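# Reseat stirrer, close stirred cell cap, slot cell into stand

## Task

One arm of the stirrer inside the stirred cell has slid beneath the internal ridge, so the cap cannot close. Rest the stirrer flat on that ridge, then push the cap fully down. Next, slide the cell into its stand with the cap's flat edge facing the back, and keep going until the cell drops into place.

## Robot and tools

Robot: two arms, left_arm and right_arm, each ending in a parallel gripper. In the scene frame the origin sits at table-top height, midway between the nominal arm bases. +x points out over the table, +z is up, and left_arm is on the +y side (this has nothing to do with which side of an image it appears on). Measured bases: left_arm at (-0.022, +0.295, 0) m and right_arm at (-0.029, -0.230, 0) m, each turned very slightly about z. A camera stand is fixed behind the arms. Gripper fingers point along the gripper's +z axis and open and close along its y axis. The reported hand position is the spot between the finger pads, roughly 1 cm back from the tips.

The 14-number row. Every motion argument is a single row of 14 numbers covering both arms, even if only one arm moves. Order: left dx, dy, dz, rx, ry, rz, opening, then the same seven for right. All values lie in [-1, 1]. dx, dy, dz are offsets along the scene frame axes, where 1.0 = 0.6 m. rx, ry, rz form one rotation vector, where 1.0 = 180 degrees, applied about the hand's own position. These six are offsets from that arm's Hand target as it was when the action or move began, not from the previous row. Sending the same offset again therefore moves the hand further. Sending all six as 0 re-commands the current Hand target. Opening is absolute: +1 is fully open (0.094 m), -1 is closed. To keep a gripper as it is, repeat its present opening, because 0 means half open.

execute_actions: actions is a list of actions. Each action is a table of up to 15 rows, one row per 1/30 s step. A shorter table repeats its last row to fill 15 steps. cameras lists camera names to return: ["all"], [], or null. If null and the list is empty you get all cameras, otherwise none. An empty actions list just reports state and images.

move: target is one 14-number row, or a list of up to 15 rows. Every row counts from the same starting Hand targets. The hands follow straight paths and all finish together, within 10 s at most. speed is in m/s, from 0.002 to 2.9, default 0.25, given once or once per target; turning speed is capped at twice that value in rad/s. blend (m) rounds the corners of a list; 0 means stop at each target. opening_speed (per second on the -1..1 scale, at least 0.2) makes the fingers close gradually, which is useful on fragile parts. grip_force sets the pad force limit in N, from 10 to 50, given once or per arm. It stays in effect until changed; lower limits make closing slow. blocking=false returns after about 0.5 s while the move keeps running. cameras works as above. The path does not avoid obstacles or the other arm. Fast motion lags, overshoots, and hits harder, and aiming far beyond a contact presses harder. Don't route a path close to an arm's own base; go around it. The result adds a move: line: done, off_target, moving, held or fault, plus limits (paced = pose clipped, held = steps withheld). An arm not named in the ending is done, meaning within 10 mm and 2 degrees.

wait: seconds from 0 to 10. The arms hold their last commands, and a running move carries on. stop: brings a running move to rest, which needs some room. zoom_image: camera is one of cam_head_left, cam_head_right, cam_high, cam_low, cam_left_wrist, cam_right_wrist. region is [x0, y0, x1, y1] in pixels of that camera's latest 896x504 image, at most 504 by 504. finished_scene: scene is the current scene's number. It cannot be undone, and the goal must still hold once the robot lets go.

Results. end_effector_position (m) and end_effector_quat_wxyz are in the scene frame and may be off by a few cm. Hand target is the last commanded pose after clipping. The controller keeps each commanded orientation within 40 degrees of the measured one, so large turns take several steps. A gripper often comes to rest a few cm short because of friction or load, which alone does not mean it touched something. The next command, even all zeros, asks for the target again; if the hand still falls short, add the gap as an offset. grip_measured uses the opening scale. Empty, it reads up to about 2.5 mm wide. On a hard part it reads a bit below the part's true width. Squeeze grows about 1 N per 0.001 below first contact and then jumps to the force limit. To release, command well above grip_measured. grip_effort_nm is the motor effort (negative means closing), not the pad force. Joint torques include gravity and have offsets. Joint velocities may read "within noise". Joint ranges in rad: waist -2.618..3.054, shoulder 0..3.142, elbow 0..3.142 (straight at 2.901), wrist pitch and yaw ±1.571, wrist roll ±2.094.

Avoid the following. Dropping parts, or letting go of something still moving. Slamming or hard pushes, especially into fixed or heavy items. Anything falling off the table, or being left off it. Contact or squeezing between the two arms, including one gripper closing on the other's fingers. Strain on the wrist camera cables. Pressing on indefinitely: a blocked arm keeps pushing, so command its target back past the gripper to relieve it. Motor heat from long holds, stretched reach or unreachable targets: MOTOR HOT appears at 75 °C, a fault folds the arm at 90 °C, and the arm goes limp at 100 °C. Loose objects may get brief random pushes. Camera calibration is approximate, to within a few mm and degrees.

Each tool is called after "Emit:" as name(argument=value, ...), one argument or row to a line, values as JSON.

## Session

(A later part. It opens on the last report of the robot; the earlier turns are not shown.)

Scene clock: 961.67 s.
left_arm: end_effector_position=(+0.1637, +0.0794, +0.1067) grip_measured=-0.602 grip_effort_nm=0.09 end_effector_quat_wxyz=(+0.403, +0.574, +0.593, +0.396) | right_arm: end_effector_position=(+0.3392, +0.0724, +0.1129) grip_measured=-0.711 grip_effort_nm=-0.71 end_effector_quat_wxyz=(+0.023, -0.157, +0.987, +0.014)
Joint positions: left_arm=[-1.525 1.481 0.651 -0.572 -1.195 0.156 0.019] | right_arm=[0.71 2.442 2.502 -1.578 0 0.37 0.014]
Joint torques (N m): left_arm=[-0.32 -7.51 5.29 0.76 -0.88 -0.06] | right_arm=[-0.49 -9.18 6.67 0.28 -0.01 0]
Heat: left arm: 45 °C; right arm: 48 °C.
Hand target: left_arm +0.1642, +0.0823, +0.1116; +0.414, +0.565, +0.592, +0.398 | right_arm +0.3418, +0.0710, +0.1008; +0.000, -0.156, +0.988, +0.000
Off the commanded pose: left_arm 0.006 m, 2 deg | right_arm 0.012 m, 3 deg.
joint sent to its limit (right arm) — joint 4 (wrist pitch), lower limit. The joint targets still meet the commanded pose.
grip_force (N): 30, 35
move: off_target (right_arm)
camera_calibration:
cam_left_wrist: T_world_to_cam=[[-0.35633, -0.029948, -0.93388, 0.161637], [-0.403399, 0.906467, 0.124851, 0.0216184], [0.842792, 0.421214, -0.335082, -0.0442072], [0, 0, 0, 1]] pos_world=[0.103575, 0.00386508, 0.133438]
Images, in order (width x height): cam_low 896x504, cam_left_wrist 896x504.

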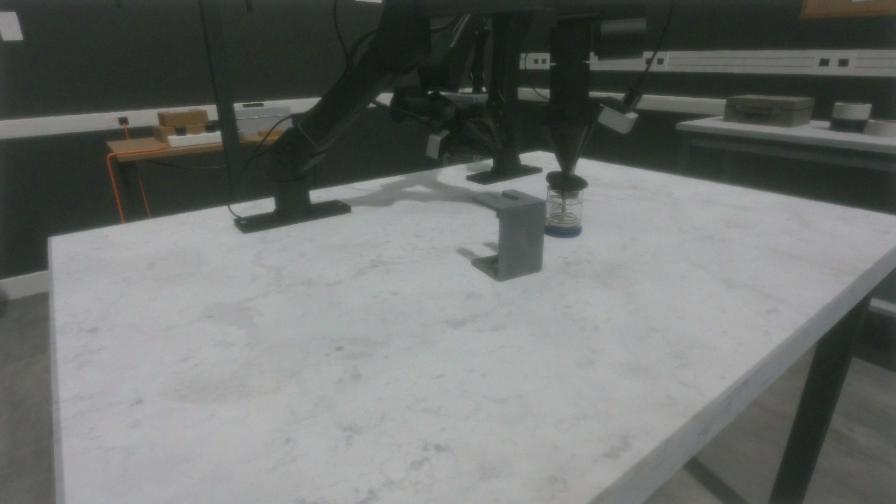

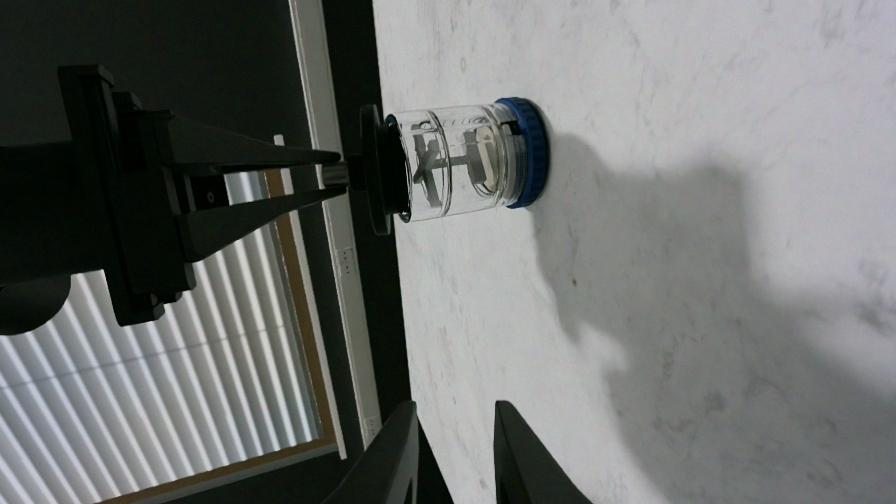

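Emit:
move(
  target=[
    [0,0,0,0,0,0,-0.6,-0.006,0.003,0.02,0,0,0,-1],
    [0,0,0,0,0,0,-0.6,-0.006,0.003,0.02,0,0,0,-0.4],
    [0,0,0,0,0,0,-0.6,-0.006,0.003,0.08,0,0,0,-0.4],
  ],
  speed=0.05,
  grip_force=50,
  cameras=["cam_left_wrist","cam_low","cam_right_wrist"],
)

Emit:
zoom_image(
  camera="cam_low",
  region=[510, 110, 630, 250],
)

Scene clock: 978.73 s.
left_arm: end_effector_position=(+0.1637, +0.0794, +0.1067) grip_measured=-0.602 grip_effort_nm=0.08 end_effector_quat_wxyz=(+0.403, +0.574, +0.593, +0.396) | right_arm: end_effector_position=(+0.3390, +0.0722, +0.1260) grip_measured=-0.403 grip_effort_nm=0.19 end_effector_quat_wxyz=(+0.035, -0.157, +0.987, +0.020)
Joint positions: left_arm=[-1.525 1.481 0.651 -0.572 -1.195 0.156 0.019] | right_arm=[0.71 2.414 2.502 -1.579 0 0.37 0.028]
Joint torques (N m): left_arm=[-0.35 -7.51 5.27 0.77 -0.87 -0.07] | right_arm=[0.17 -15.06 6.04 0.35 -0.03 0.06]
Heat: left arm: 44 °C; right arm: 46 °C.
Hand target: left_arm +0.1642, +0.0823, +0.1116; +0.414, +0.565, +0.592, +0.398 | right_arm +0.3382, +0.0728, +0.1489; +0.000, -0.156, +0.988, +0.000
Off the commanded pose: left_arm 0.006 m, 2 deg | right_arm 0.023 m, 5 deg.
joint sent to its limit (right arm) — joint 4 (wrist pitch), lower limit. The joint targets are off in orientation, not in position.
move: off_target (right_arm); target 2's new opening was sent with right_arm's hand 0.001 m and 3 deg from that target
camera_calibration:
cam_left_wrist: T_world_to_cam=[[-0.35633, -0.029948, -0.93388, 0.161637], [-0.403399, 0.906467, 0.124851, 0.0216184], [0.842792, 0.421214, -0.335082, -0.0442072], [0, 0, 0, 1]] pos_world=[0.103575, 0.00386508, 0.133438]
cam_right_wrist: T_world_to_cam=[[0.326199, -0.945122, -0.0183972, -0.0414768], [-0.879502, -0.31057, 0.360587, 0.31251], [-0.346512, -0.101443, -0.932544, 0.331786], [0, 0, 0, 1]] pos_world=[0.403351, 0.0915128, 0.195955]
Images, in order (width x height): cam_low 896x504, cam_left_wrist 896x504, cam_right_wrist 896x504.

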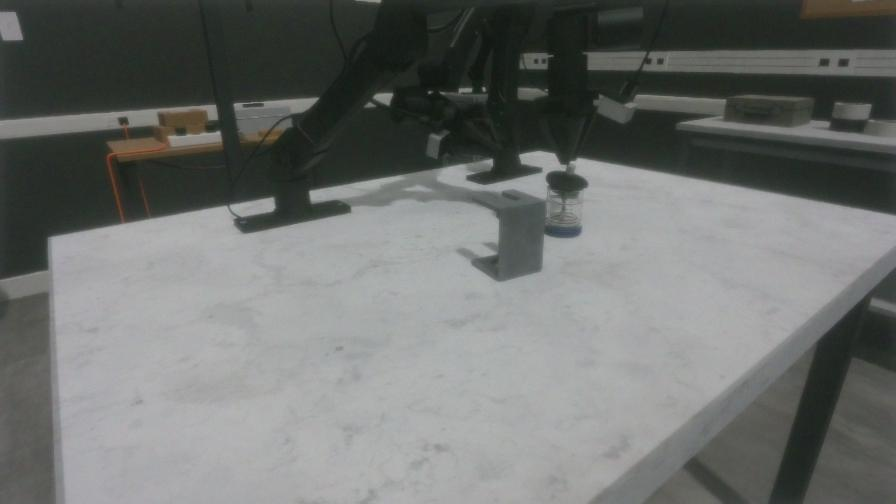

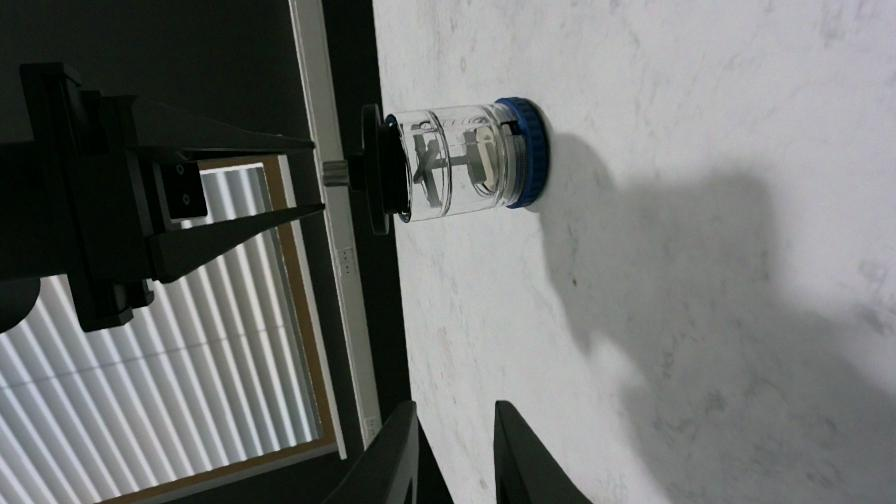

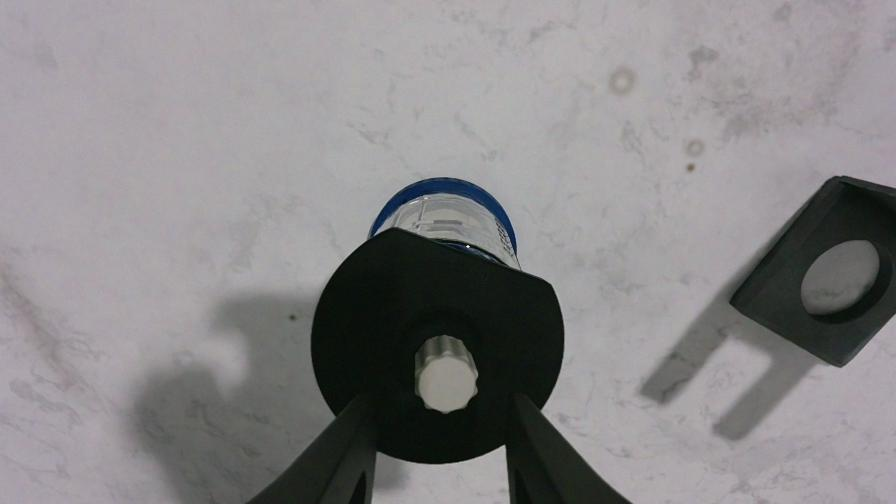

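Scaled by 3.600 from the camera's 896x504 image, which has a finer 1280x720 frame.

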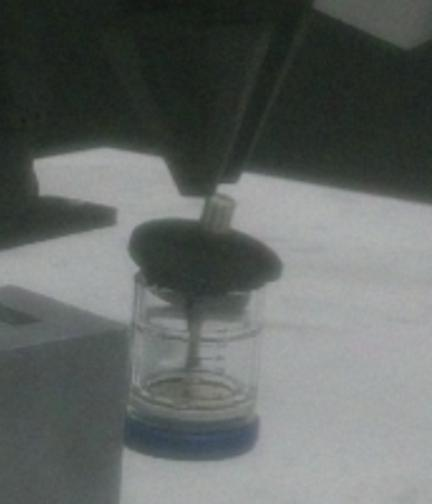

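Emit:
move(
  target=[
    [0,0,0,0,0,0,-0.6,0,0,0.015,0,0,0,-0.4],
    [0,0,0,0,0,0,-0.6,-0.027,-0.025,0.015,0,0,0,-1],
    [0,0,0,0,0,0,-0.6,-0.027,-0.025,-0.05,0,0,0,-1],
  ],
  speed=0.06,
  cameras=["cam_left_wrist","cam_low","cam_right_wrist"],
)

Emit:
zoom_image(
  camera="cam_low",
  region=[510, 110, 630, 250],
)

Scene clock: 998.27 s.
left_arm: end_effector_position=(+0.1637, +0.0794, +0.1067) grip_measured=-0.602 grip_effort_nm=0.09 end_effector_quat_wxyz=(+0.403, +0.574, +0.593, +0.396) | right_arm: end_effector_position=(+0.3235, +0.0596, +0.1221) grip_measured=-0.991 grip_effort_nm=-0.46 end_effector_quat_wxyz=(+0.010, -0.157, +0.988, +0.006)
Joint positions: left_arm=[-1.525 1.481 0.651 -0.572 -1.195 0.156 0.019] | right_arm=[0.71 2.359 2.391 -1.58 0 0.37 0]
Joint torques (N m): left_arm=[-0.38 -7.49 5.24 0.77 -0.86 -0.06] | right_arm=[-0.12 -11.1 4.81 0.26 -0.04 0.02]
Heat: left arm: 43 °C; right arm: 48 °C.
Hand target: left_arm +0.1642, +0.0823, +0.1116; +0.414, +0.565, +0.592, +0.398 | right_arm +0.3220, +0.0578, +0.1189; +0.000, -0.156, +0.988, +0.000
Off the commanded pose: left_arm 0.006 m, 2 deg | right_arm 0.004 m, 1 deg.
joint sent to its limit (right arm) — joint 4 (wrist pitch), lower limit. The joint targets still meet the commanded pose.
move: done; target 2's new opening was sent with right_arm's hand 0.021 m and 4 deg from that target
camera_calibration:
cam_left_wrist: T_world_to_cam=[[-0.35633, -0.029948, -0.93388, 0.161637], [-0.403399, 0.906467, 0.124851, 0.0216184], [0.842792, 0.421214, -0.335082, -0.0442072], [0, 0, 0, 1]] pos_world=[0.103575, 0.00386508, 0.133438]
cam_right_wrist: T_world_to_cam=[[0.325837, -0.945425, 0.00145577, -0.0507499], [-0.862433, -0.296602, 0.410167, 0.283925], [-0.38735, -0.134903, -0.912009, 0.334204], [0, 0, 0, 1]] pos_world=[0.390857, 0.0813177, 0.188414]
Images, in order (width x height): cam_low 896x504, cam_left_wrist 896x504, cam_right_wrist 896x504.

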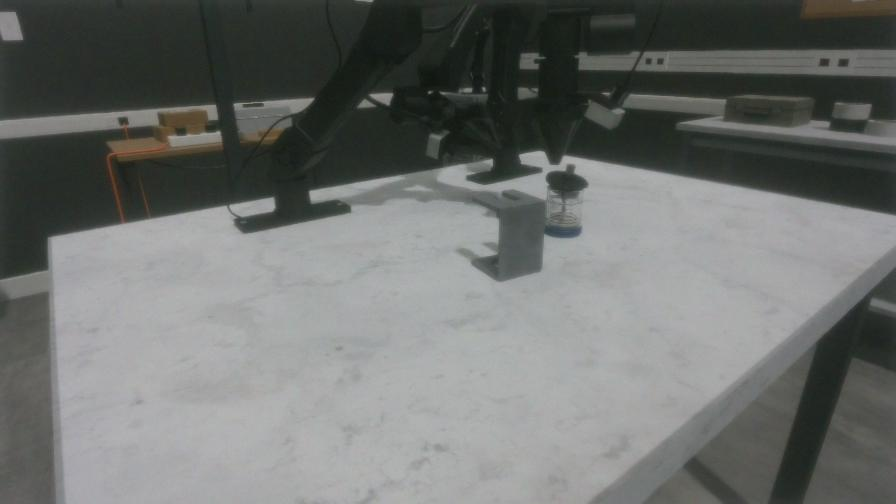

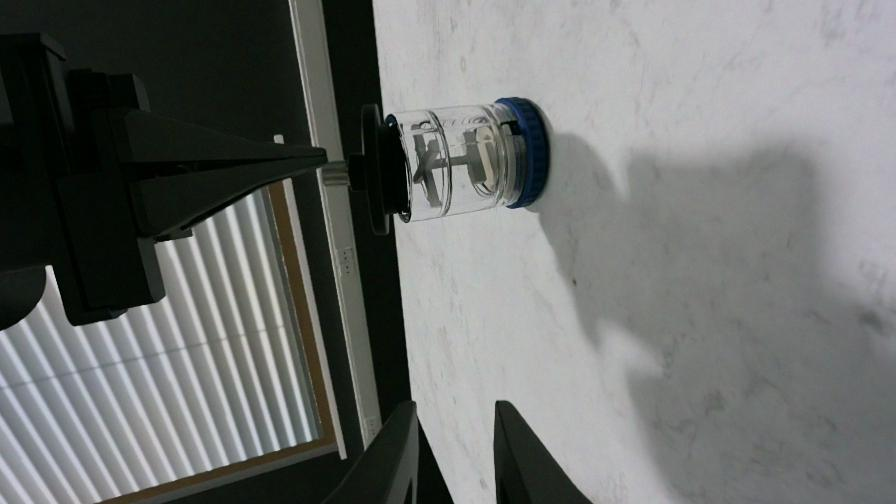

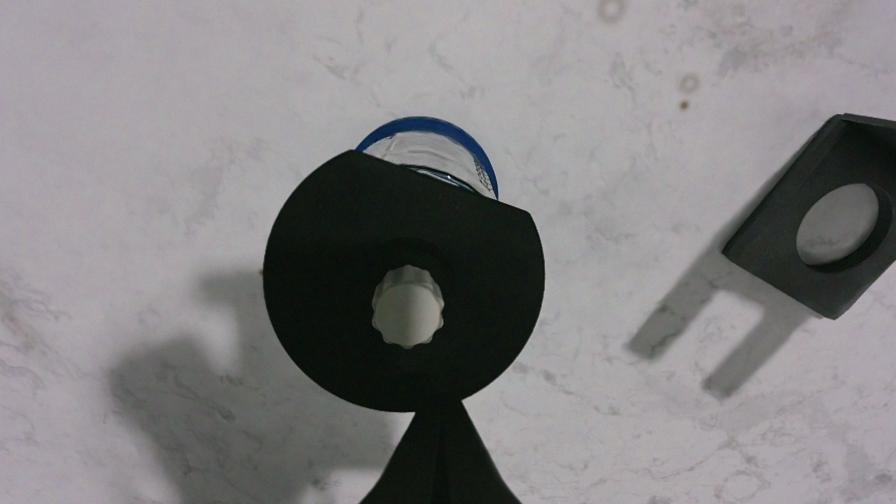

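Scaled by 3.600 from the camera's 896x504 image, which has a finer 1280x720 frame.

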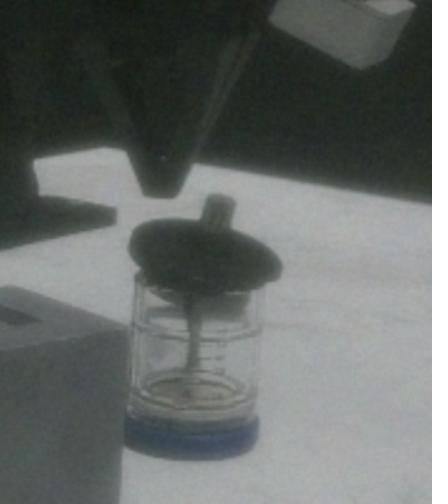

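Emit:
move(
  target=[0,0,0,0,0,0,-0.6,0,0,-0.027,0,0,0,-1],
  speed=0.04,
  cameras=["cam_low","cam_left_wrist"],
)

Scene clock: 1030.00 s.
left_arm: end_effector_position=(+0.1637, +0.0794, +0.1067) grip_measured=-0.602 grip_effort_nm=0.08 end_effector_quat_wxyz=(+0.403, +0.574, +0.593, +0.396) | right_arm: end_effector_position=(+0.3201, +0.0568, +0.1010) grip_measured=-0.991 grip_effort_nm=-0.45 end_effector_quat_wxyz=(-0.006, -0.157, +0.988, -0.003)
Joint positions: left_arm=[-1.525 1.481 0.651 -0.572 -1.195 0.156 0.019] | right_arm=[0.71 2.359 2.305 -1.531 0 0.37 0]
Joint torques (N m): left_arm=[-0.32 -7.53 5.23 0.76 -0.88 -0.07] | right_arm=[-0.03 -11.89 5.11 0.35 0.01 0.02]
Heat: left arm: 42 °C; right arm: 48 °C.
Hand target: left_arm +0.1642, +0.0823, +0.1116; +0.414, +0.565, +0.592, +0.398 | right_arm +0.3220, +0.0578, +0.1027; +0.000, -0.156, +0.988, +0.000
Off the commanded pose: left_arm 0.006 m, 2 deg | right_arm 0.003 m, 1 deg.
move: done
camera_calibration:
cam_left_wrist: T_world_to_cam=[[-0.35633, -0.029948, -0.93388, 0.161637], [-0.403399, 0.906467, 0.124851, 0.0216184], [0.842792, 0.421214, -0.335082, -0.0442072], [0, 0, 0, 1]] pos_world=[0.103575, 0.00386508, 0.133438]
Images, in order (width x height): cam_low 896x504, cam_left_wrist 896x504.

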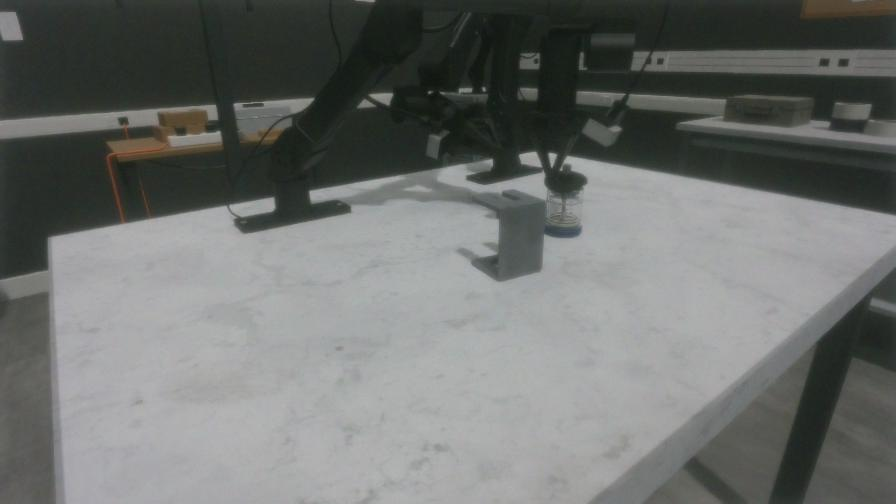

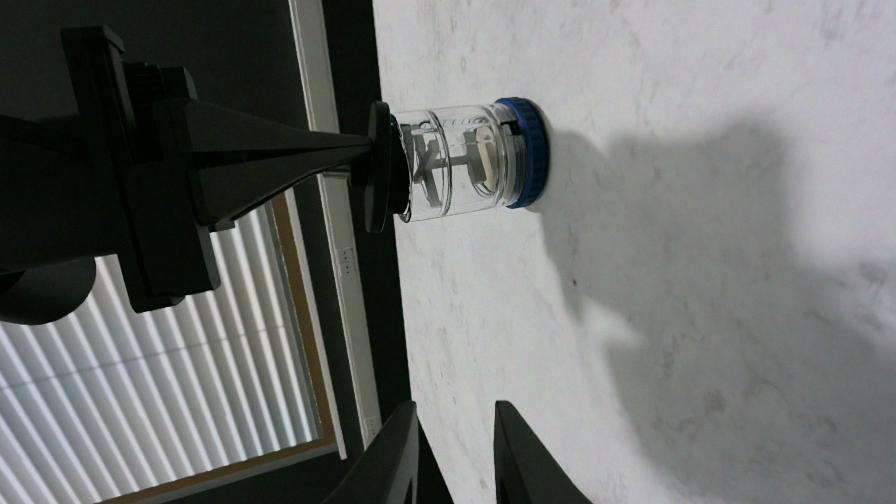

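Emit:
zoom_image(
  camera="cam_left_wrist",
  region=[280, 60, 600, 260],
)

Emit:
zoom_image(
  camera="cam_low",
  region=[510, 110, 630, 250],
)

Scaled by 1.575 from the camera's 896x504 image, which has a finer 1280x720 frame.

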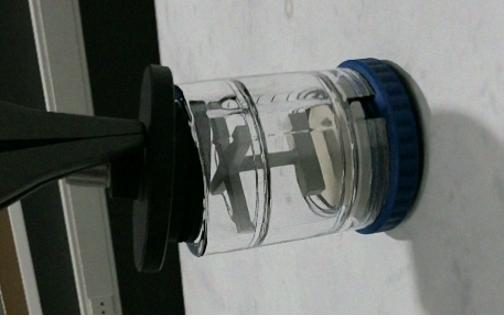

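Scaled by 3.600 from the camera's 896x504 image, which has a finer 1280x720 frame.

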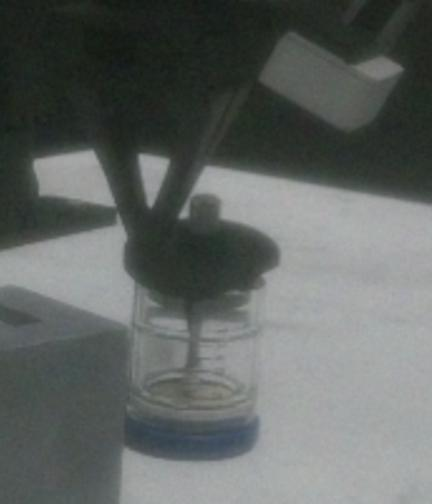

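Emit:
move(
  target=[
    [0,0,0,0,0,0,-0.6,0,0,0.06,0,0,0,-1],
    [0,0,0,0,0,0,-0.6,-0.02,0.065,0.06,0,0,0,-1],
    [0,0,0,0,0,0,-0.6,0.045,0.066,0.055,0,0,0,-1],
  ],
  speed=0.06,
  cameras=["cam_low","cam_left_wrist"],
)

Emit:
zoom_image(
  camera="cam_left_wrist",
  region=[240, 60, 560, 260],
)

Emit:
zoom_image(
  camera="cam_low",
  region=[510, 110, 630, 250],
)

Scene clock: 1058.93 s.
left_arm: end_effector_position=(+0.1637, +0.0794, +0.1067) grip_measured=-0.602 grip_effort_nm=0.09 end_effector_quat_wxyz=(+0.403, +0.574, +0.593, +0.396) | right_arm: end_effector_position=(+0.3448, +0.0955, +0.1314) grip_measured=-0.991 grip_effort_nm=-0.46 end_effector_quat_wxyz=(+0.061, -0.153, +0.986, +0.038)
Joint positions: left_arm=[-1.525 1.481 0.651 -0.572 -1.195 0.156 0.019] | right_arm=[0.739 2.471 2.624 -1.581 0 0.405 0]
Joint torques (N m): left_arm=[-0.32 -7.53 5.29 0.76 -0.87 -0.06] | right_arm=[-0.02 -11.15 7.77 0.49 -0.02 0.04]
Heat: left arm: 41 °C; right arm: 50 °C.
Hand target: left_arm +0.1642, +0.0823, +0.1116; +0.414, +0.565, +0.592, +0.398 | right_arm +0.3490, +0.0974, +0.1357; +0.000, -0.156, +0.988, +0.000
Off the commanded pose: left_arm 0.006 m, 2 deg | right_arm 0.006 m, 8 deg.
joint sent to its limit (right arm) — joint 4 (wrist pitch), lower limit. The joint targets are off in orientation, not in position.
move: off_target (right_arm)
camera_calibration:
cam_left_wrist: T_world_to_cam=[[-0.35633, -0.029948, -0.93388, 0.161637], [-0.403399, 0.906467, 0.124851, 0.0216184], [0.842792, 0.421214, -0.335082, -0.0442072], [0, 0, 0, 1]] pos_world=[0.103575, 0.00386508, 0.133438]
Images, in order (width x height): cam_low 896x504, cam_left_wrist 896x504.

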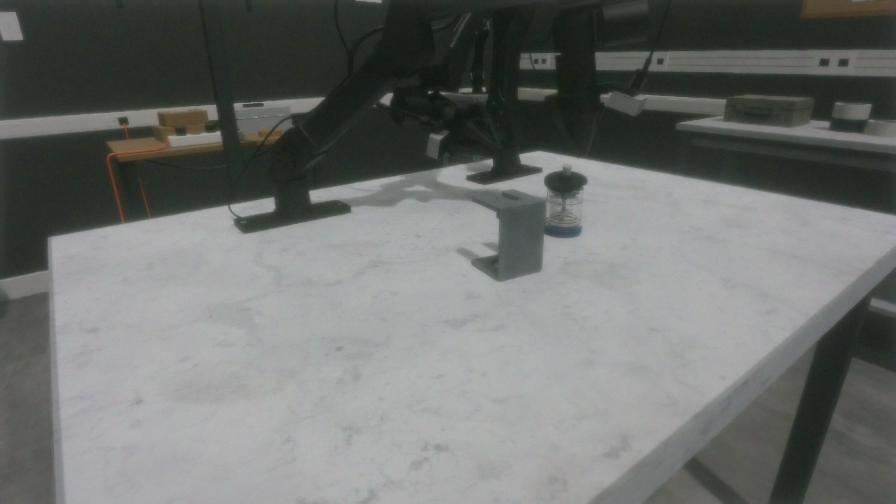

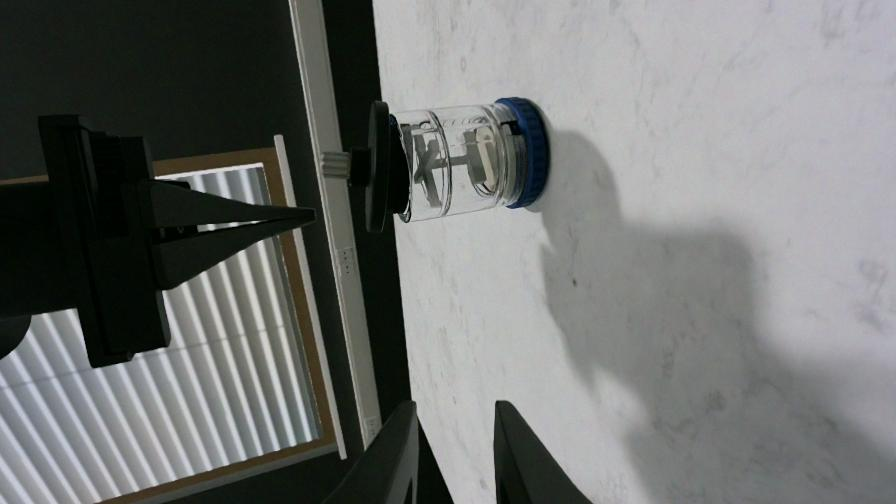

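Scaled by 1.575 from the camera's 896x504 image, which has a finer 1280x720 frame.

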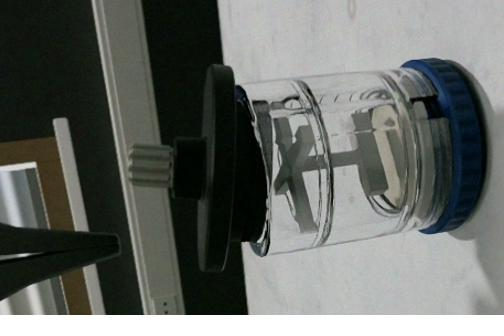

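Scaled by 3.600 from the camera's 896x504 image, which has a finer 1280x720 frame.

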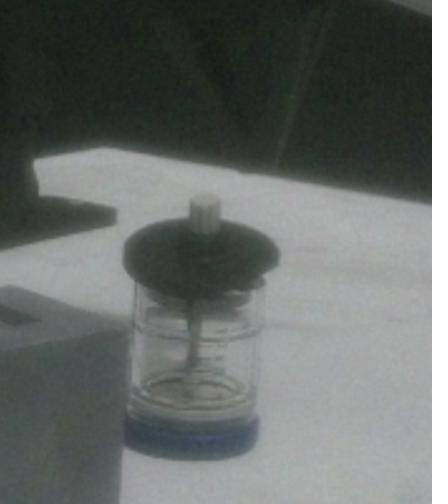

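Emit:
move(
  target=[0,0,0,0,0,0,-0.6,0,-0.004,-0.058,0,0,0,-1],
  speed=0.04,
  cameras=["cam_low","cam_left_wrist"],
)

Emit:
zoom_image(
  camera="cam_left_wrist",
  region=[240, 60, 560, 260],
)

Emit:
zoom_image(
  camera="cam_low",
  region=[510, 110, 630, 250],
)

Scene clock: 1070.17 s.
left_arm: end_effector_position=(+0.1637, +0.0794, +0.1067) grip_measured=-0.602 grip_effort_nm=0.09 end_effector_quat_wxyz=(+0.403, +0.574, +0.593, +0.396) | right_arm: end_effector_position=(+0.3447, +0.0954, +0.0993) grip_measured=-0.991 grip_effort_nm=-0.46 end_effector_quat_wxyz=(+0.032, -0.156, +0.987, +0.020)
Joint positions: left_arm=[-1.525 1.481 0.651 -0.572 -1.195 0.156 0.019] | right_arm=[0.739 2.538 2.624 -1.581 0 0.401 0]
Joint torques (N m): left_arm=[-0.29 -7.47 5.27 0.74 -0.85 -0.08] | right_arm=[-0.53 -11.69 6.99 0.38 -0.01 -0.01]
Heat: left arm: 41 °C; right arm: 49 °C.
Hand target: left_arm +0.1642, +0.0823, +0.1116; +0.414, +0.565, +0.592, +0.398 | right_arm +0.3490, +0.0950, +0.1010; +0.000, -0.156, +0.988, +0.000
Off the commanded pose: left_arm 0.006 m, 2 deg | right_arm 0.005 m, 4 deg.
joint sent to its limit (right arm) — joint 4 (wrist pitch), lower limit. The joint targets are off in orientation, not in position.
move: off_target (right_arm)
camera_calibration:
cam_left_wrist: T_world_to_cam=[[-0.35633, -0.029948, -0.93388, 0.161637], [-0.403399, 0.906467, 0.124851, 0.0216184], [0.842792, 0.421214, -0.335082, -0.0442072], [0, 0, 0, 1]] pos_world=[0.103575, 0.00386508, 0.133438]
Images, in order (width x height): cam_low 896x504, cam_left_wrist 896x504.

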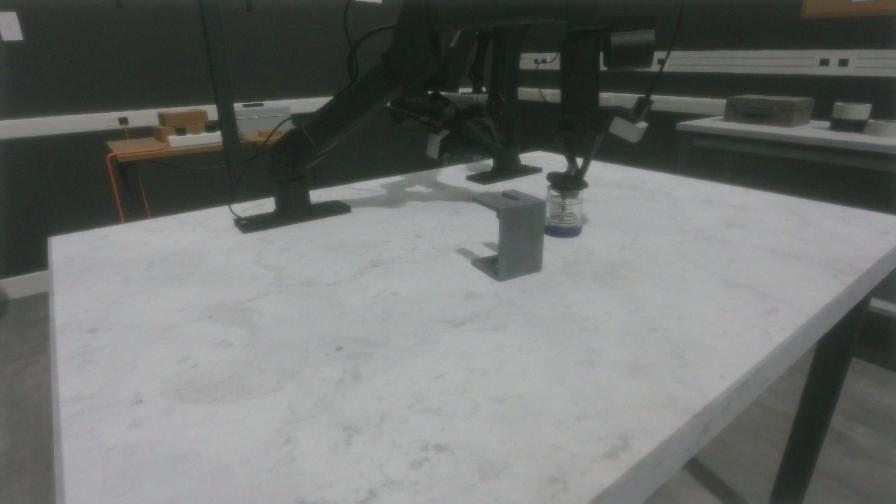

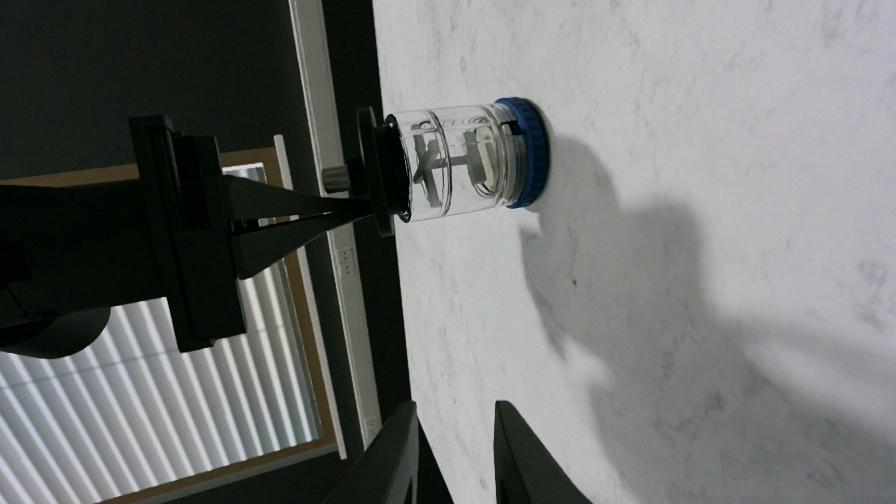

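Scaled by 1.575 from the camera's 896x504 image, which has a finer 1280x720 frame.

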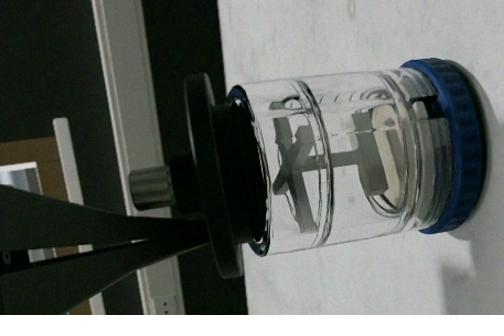

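Scaled by 3.600 from the camera's 896x504 image, which has a finer 1280x720 frame.

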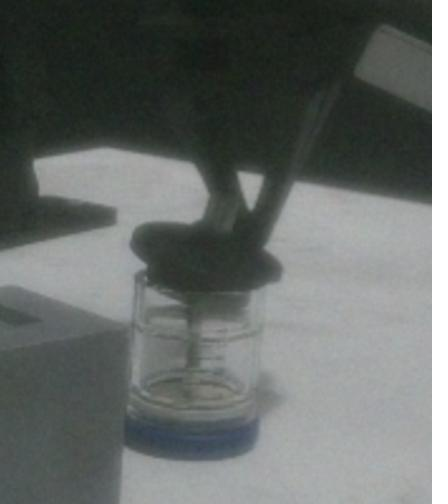

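Emit:
move(
  target=[
    [0,0,0,0,0,0,-0.6,0,0,0.055,0,0,0,-1],
    [0,0,0,0,0,0,-0.6,-0.01,-0.032,0.06,0,0,0,-1],
  ],
  speed=0.06,
  cameras=["cam_right_wrist","cam_left_wrist","cam_low"],
)

Emit:
zoom_image(
  camera="cam_left_wrist",
  region=[240, 60, 560, 260],
)

Emit:
zoom_image(
  camera="cam_low",
  region=[510, 110, 630, 250],
)

Scene clock: 1085.37 s.
left_arm: end_effector_position=(+0.1637, +0.0794, +0.1067) grip_measured=-0.602 grip_effort_nm=0.09 end_effector_quat_wxyz=(+0.403, +0.574, +0.593, +0.396) | right_arm: end_effector_position=(+0.3423, +0.0797, +0.1142) grip_measured=-0.991 grip_effort_nm=-0.46 end_effector_quat_wxyz=(+0.031, -0.156, +0.987, +0.019)
Joint positions: left_arm=[-1.525 1.481 0.651 -0.572 -1.195 0.156 0.019] | right_arm=[0.718 2.466 2.549 -1.581 0 0.379 0]
Joint torques (N m): left_arm=[-0.32 -7.51 5.24 0.75 -0.87 -0.05] | right_arm=[-0.66 -15.86 4.83 0.35 -0.01 -0.02]
Heat: left arm: 41 °C; right arm: 50 °C.
Hand target: left_arm +0.1642, +0.0823, +0.1116; +0.414, +0.565, +0.592, +0.398 | right_arm +0.3429, +0.0758, +0.1369; +0.000, -0.156, +0.988, +0.000
Off the commanded pose: left_arm 0.006 m, 2 deg | right_arm 0.023 m, 4 deg.
joint sent to its limit (right arm) — joint 4 (wrist pitch), lower limit. The joint targets are off in orientation, not in position.
move: off_target (right_arm)
camera_calibration:
cam_left_wrist: T_world_to_cam=[[-0.35633, -0.029948, -0.93388, 0.161637], [-0.403399, 0.906467, 0.124851, 0.0216184], [0.842792, 0.421214, -0.335082, -0.0442072], [0, 0, 0, 1]] pos_world=[0.103575, 0.00386508, 0.133438]
cam_right_wrist: T_world_to_cam=[[0.325036, -0.945561, -0.0163242, -0.0355291], [-0.877547, -0.308, 0.367489, 0.320364], [-0.352511, -0.105122, -0.929885, 0.324729], [0, 0, 0, 1]] pos_world=[0.407152, 0.0992131, 0.18365]
Images, in order (width x height): cam_low 896x504, cam_left_wrist 896x504, cam_right_wrist 896x504.

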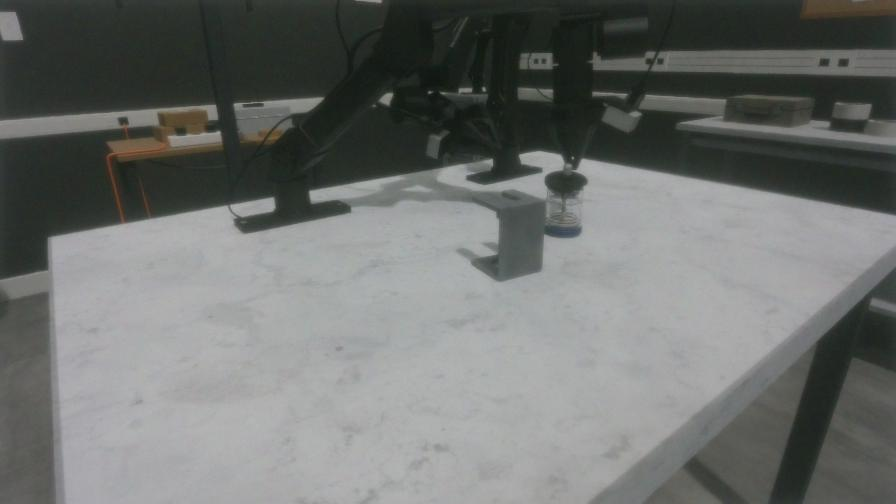

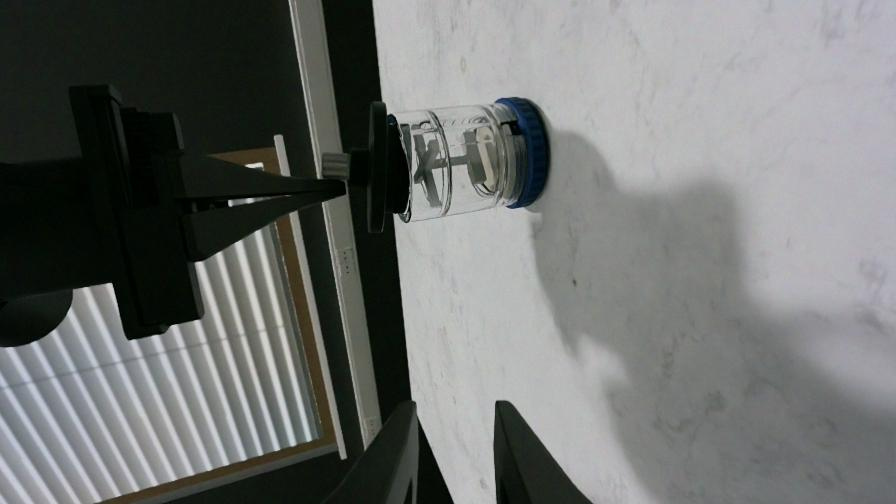

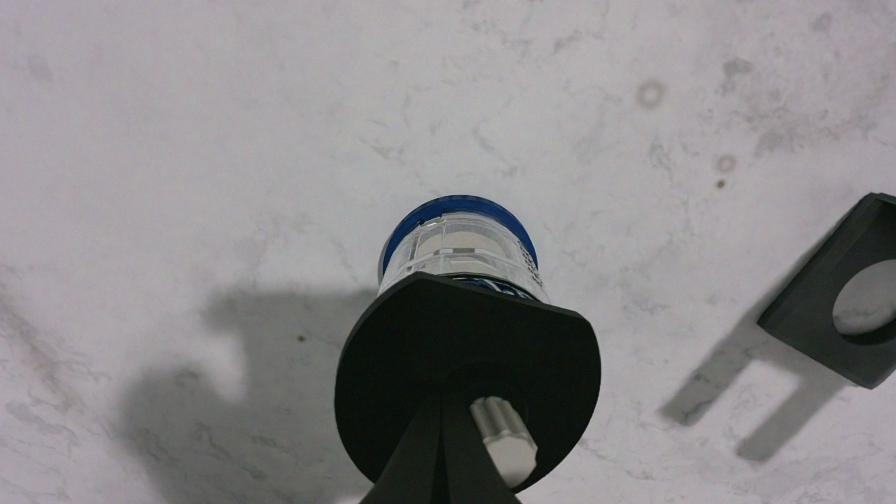

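Scaled by 1.575 from the camera's 896x504 image, which has a finer 1280x720 frame.

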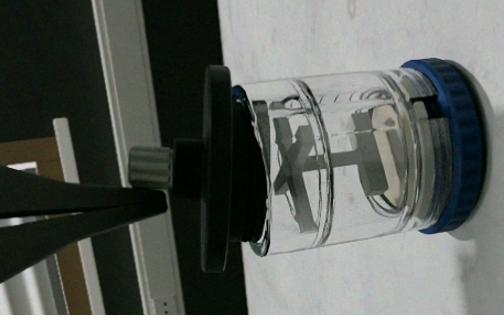

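Scaled by 3.600 from the camera's 896x504 image, which has a finer 1280x720 frame.

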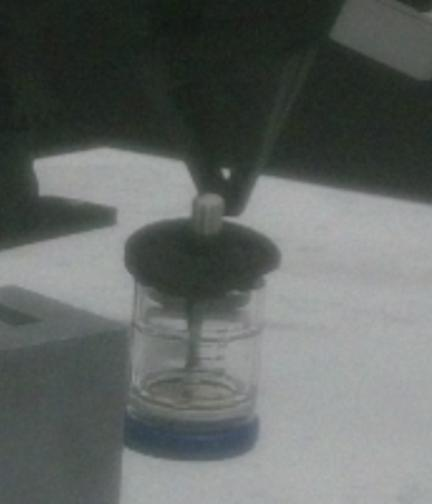

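Emit:
move(
  target=[
    [0,0,0,0,0,0,-0.6,-0.01,0.006,0.02,0,0,0,-1],
    [0,0,0,0,0,0,-0.6,-0.007,-0.016,0.02,0,0,0,-0.35],
  ],
  speed=0.06,
  cameras=["cam_right_wrist","cam_left_wrist"],
)

Scene clock: 1114.03 s.
left_arm: end_effector_position=(+0.1637, +0.0794, +0.1067) grip_measured=-0.602 grip_effort_nm=0.09 end_effector_quat_wxyz=(+0.403, +0.574, +0.593, +0.396) | right_arm: end_effector_position=(+0.3388, +0.0702, +0.1267) grip_measured=-0.353 grip_effort_nm=0.19 end_effector_quat_wxyz=(+0.034, -0.156, +0.987, +0.020)
Joint positions: left_arm=[-1.525 1.481 0.651 -0.572 -1.195 0.156 0.019] | right_arm=[0.707 2.409 2.498 -1.581 0 0.368 0.03]
Joint torques (N m): left_arm=[-0.32 -7.54 5.27 0.77 -0.88 -0.06] | right_arm=[-0.58 -15.51 4.78 0.36 0.04 -0.04]
Heat: left arm: 40 °C; right arm: 53 °C.
Hand target: left_arm +0.1642, +0.0823, +0.1116; +0.414, +0.565, +0.592, +0.398 | right_arm +0.3387, +0.0663, +0.1488; +0.000, -0.156, +0.988, +0.000
Off the commanded pose: left_arm 0.006 m, 2 deg | right_arm 0.023 m, 4 deg.
joint sent to its limit (right arm) — joint 4 (wrist pitch), lower limit. The joint targets are off in orientation, not in position.
move: off_target (right_arm); target 2's new opening was sent with right_arm's hand 0.022 m and 4 deg from that target
camera_calibration:
cam_left_wrist: T_world_to_cam=[[-0.35633, -0.029948, -0.93388, 0.161637], [-0.403399, 0.906467, 0.124851, 0.0216184], [0.842792, 0.421214, -0.335082, -0.0442072], [0, 0, 0, 1]] pos_world=[0.103575, 0.00386508, 0.133438]
cam_right_wrist: T_world_to_cam=[[0.325458, -0.945399, -0.0172642, -0.0431607], [-0.879018, -0.309233, 0.362908, 0.310934], [-0.348432, -0.102936, -0.931665, 0.332887], [0, 0, 0, 1]] pos_world=[0.403352, 0.0896129, 0.196553]
Images, in order (width x height): cam_left_wrist 896x504, cam_right_wrist 896x504.

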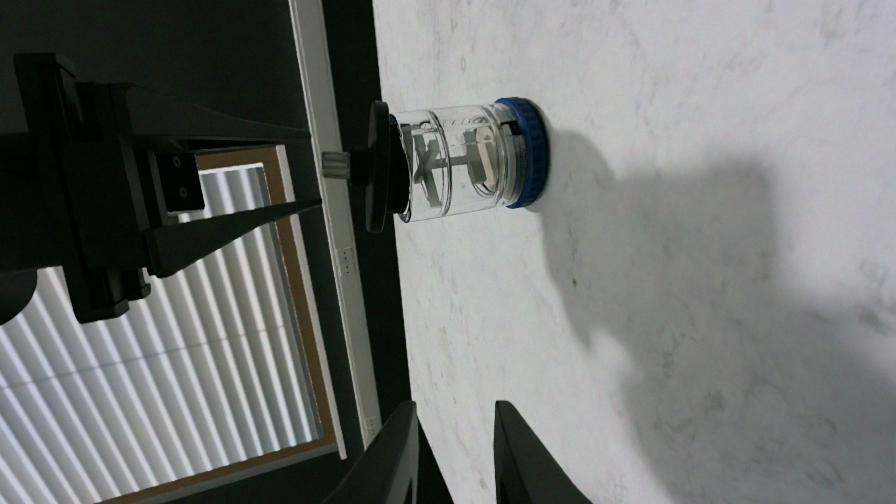

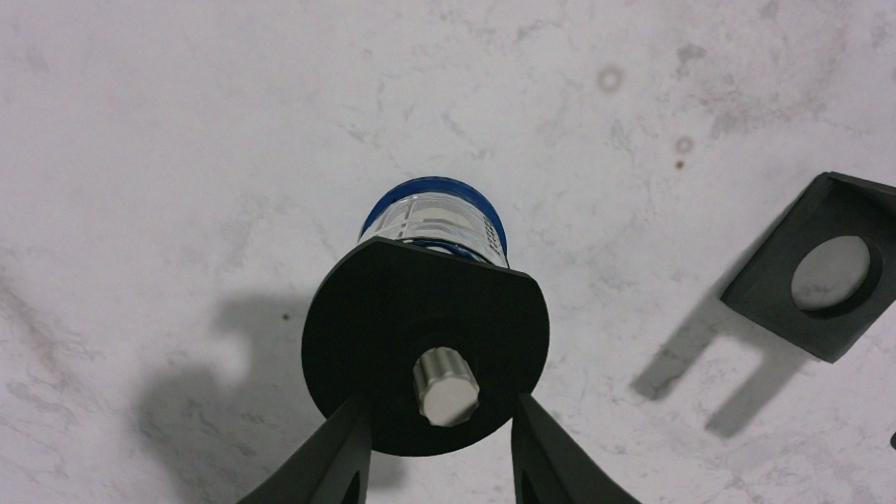

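Emit:
move(
  target=[0,0,0,0,0,0,-0.6,0,-0.002,-0.076,0,0,0,-0.35],
  speed=0.05,
  cameras=["cam_right_wrist","cam_left_wrist"],
)

Scene clock: 1119.77 s.
left_arm: end_effector_position=(+0.1637, +0.0794, +0.1067) grip_measured=-0.602 grip_effort_nm=0.08 end_effector_quat_wxyz=(+0.403, +0.574, +0.593, +0.396) | right_arm: end_effector_position=(+0.3375, +0.0691, +0.1071) grip_measured=-0.353 grip_effort_nm=0.19 end_effector_quat_wxyz=(+0.013, -0.157, +0.987, +0.008)
Joint positions: left_arm=[-1.525 1.481 0.651 -0.572 -1.195 0.156 0.019] | right_arm=[0.707 2.448 2.489 -1.581 0 0.366 0.03]
Joint torques (N m): left_arm=[-0.32 -7.47 5.27 0.76 -0.87 -0.07] | right_arm=[-0.61 -11.55 5.04 0.28 -0.02 -0.01]
Heat: left arm: 40 °C; right arm: 53 °C.
Hand target: left_arm +0.1642, +0.0823, +0.1116; +0.414, +0.565, +0.592, +0.398 | right_arm +0.3387, +0.0651, +0.1033; +0.000, -0.156, +0.988, +0.000
Off the commanded pose: left_arm 0.006 m, 2 deg | right_arm 0.006 m, 2 deg.
joint sent to its limit (right arm) — joint 4 (wrist pitch), lower limit. The joint targets still meet the commanded pose.
move: done
camera_calibration:
cam_left_wrist: T_world_to_cam=[[-0.35633, -0.029948, -0.93388, 0.161637], [-0.403399, 0.906467, 0.124851, 0.0216184], [0.842792, 0.421214, -0.335082, -0.0442072], [0, 0, 0, 1]] pos_world=[0.103575, 0.00386508, 0.133438]
cam_right_wrist: T_world_to_cam=[[0.32693, -0.945048, -0.000971556, -0.046327], [-0.864379, -0.299438, 0.403963, 0.30651], [-0.382055, -0.131228, -0.914775, 0.325526], [0, 0, 0, 1]] pos_world=[0.404455, 0.0907176, 0.173919]
Images, in order (width x height): cam_left_wrist 896x504, cam_right_wrist 896x504.

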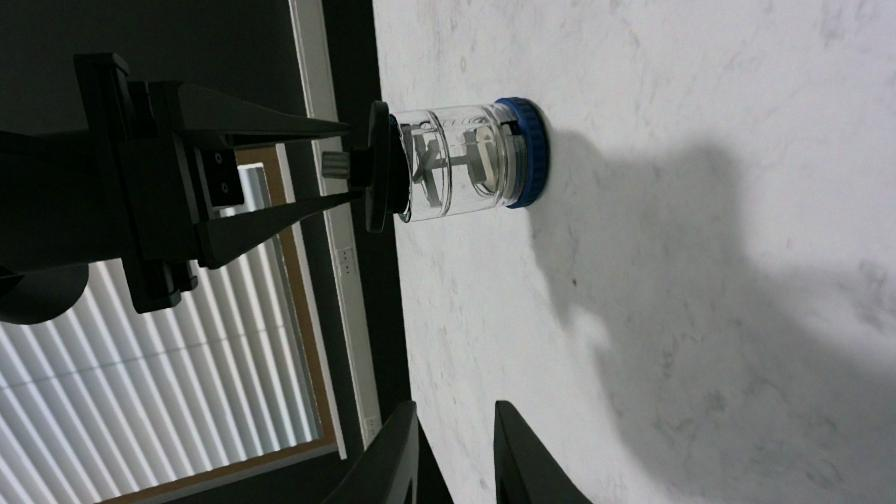

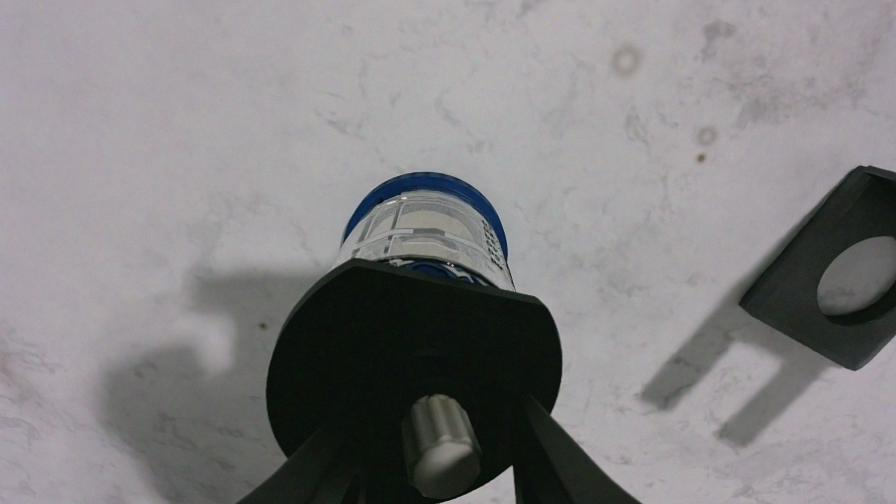

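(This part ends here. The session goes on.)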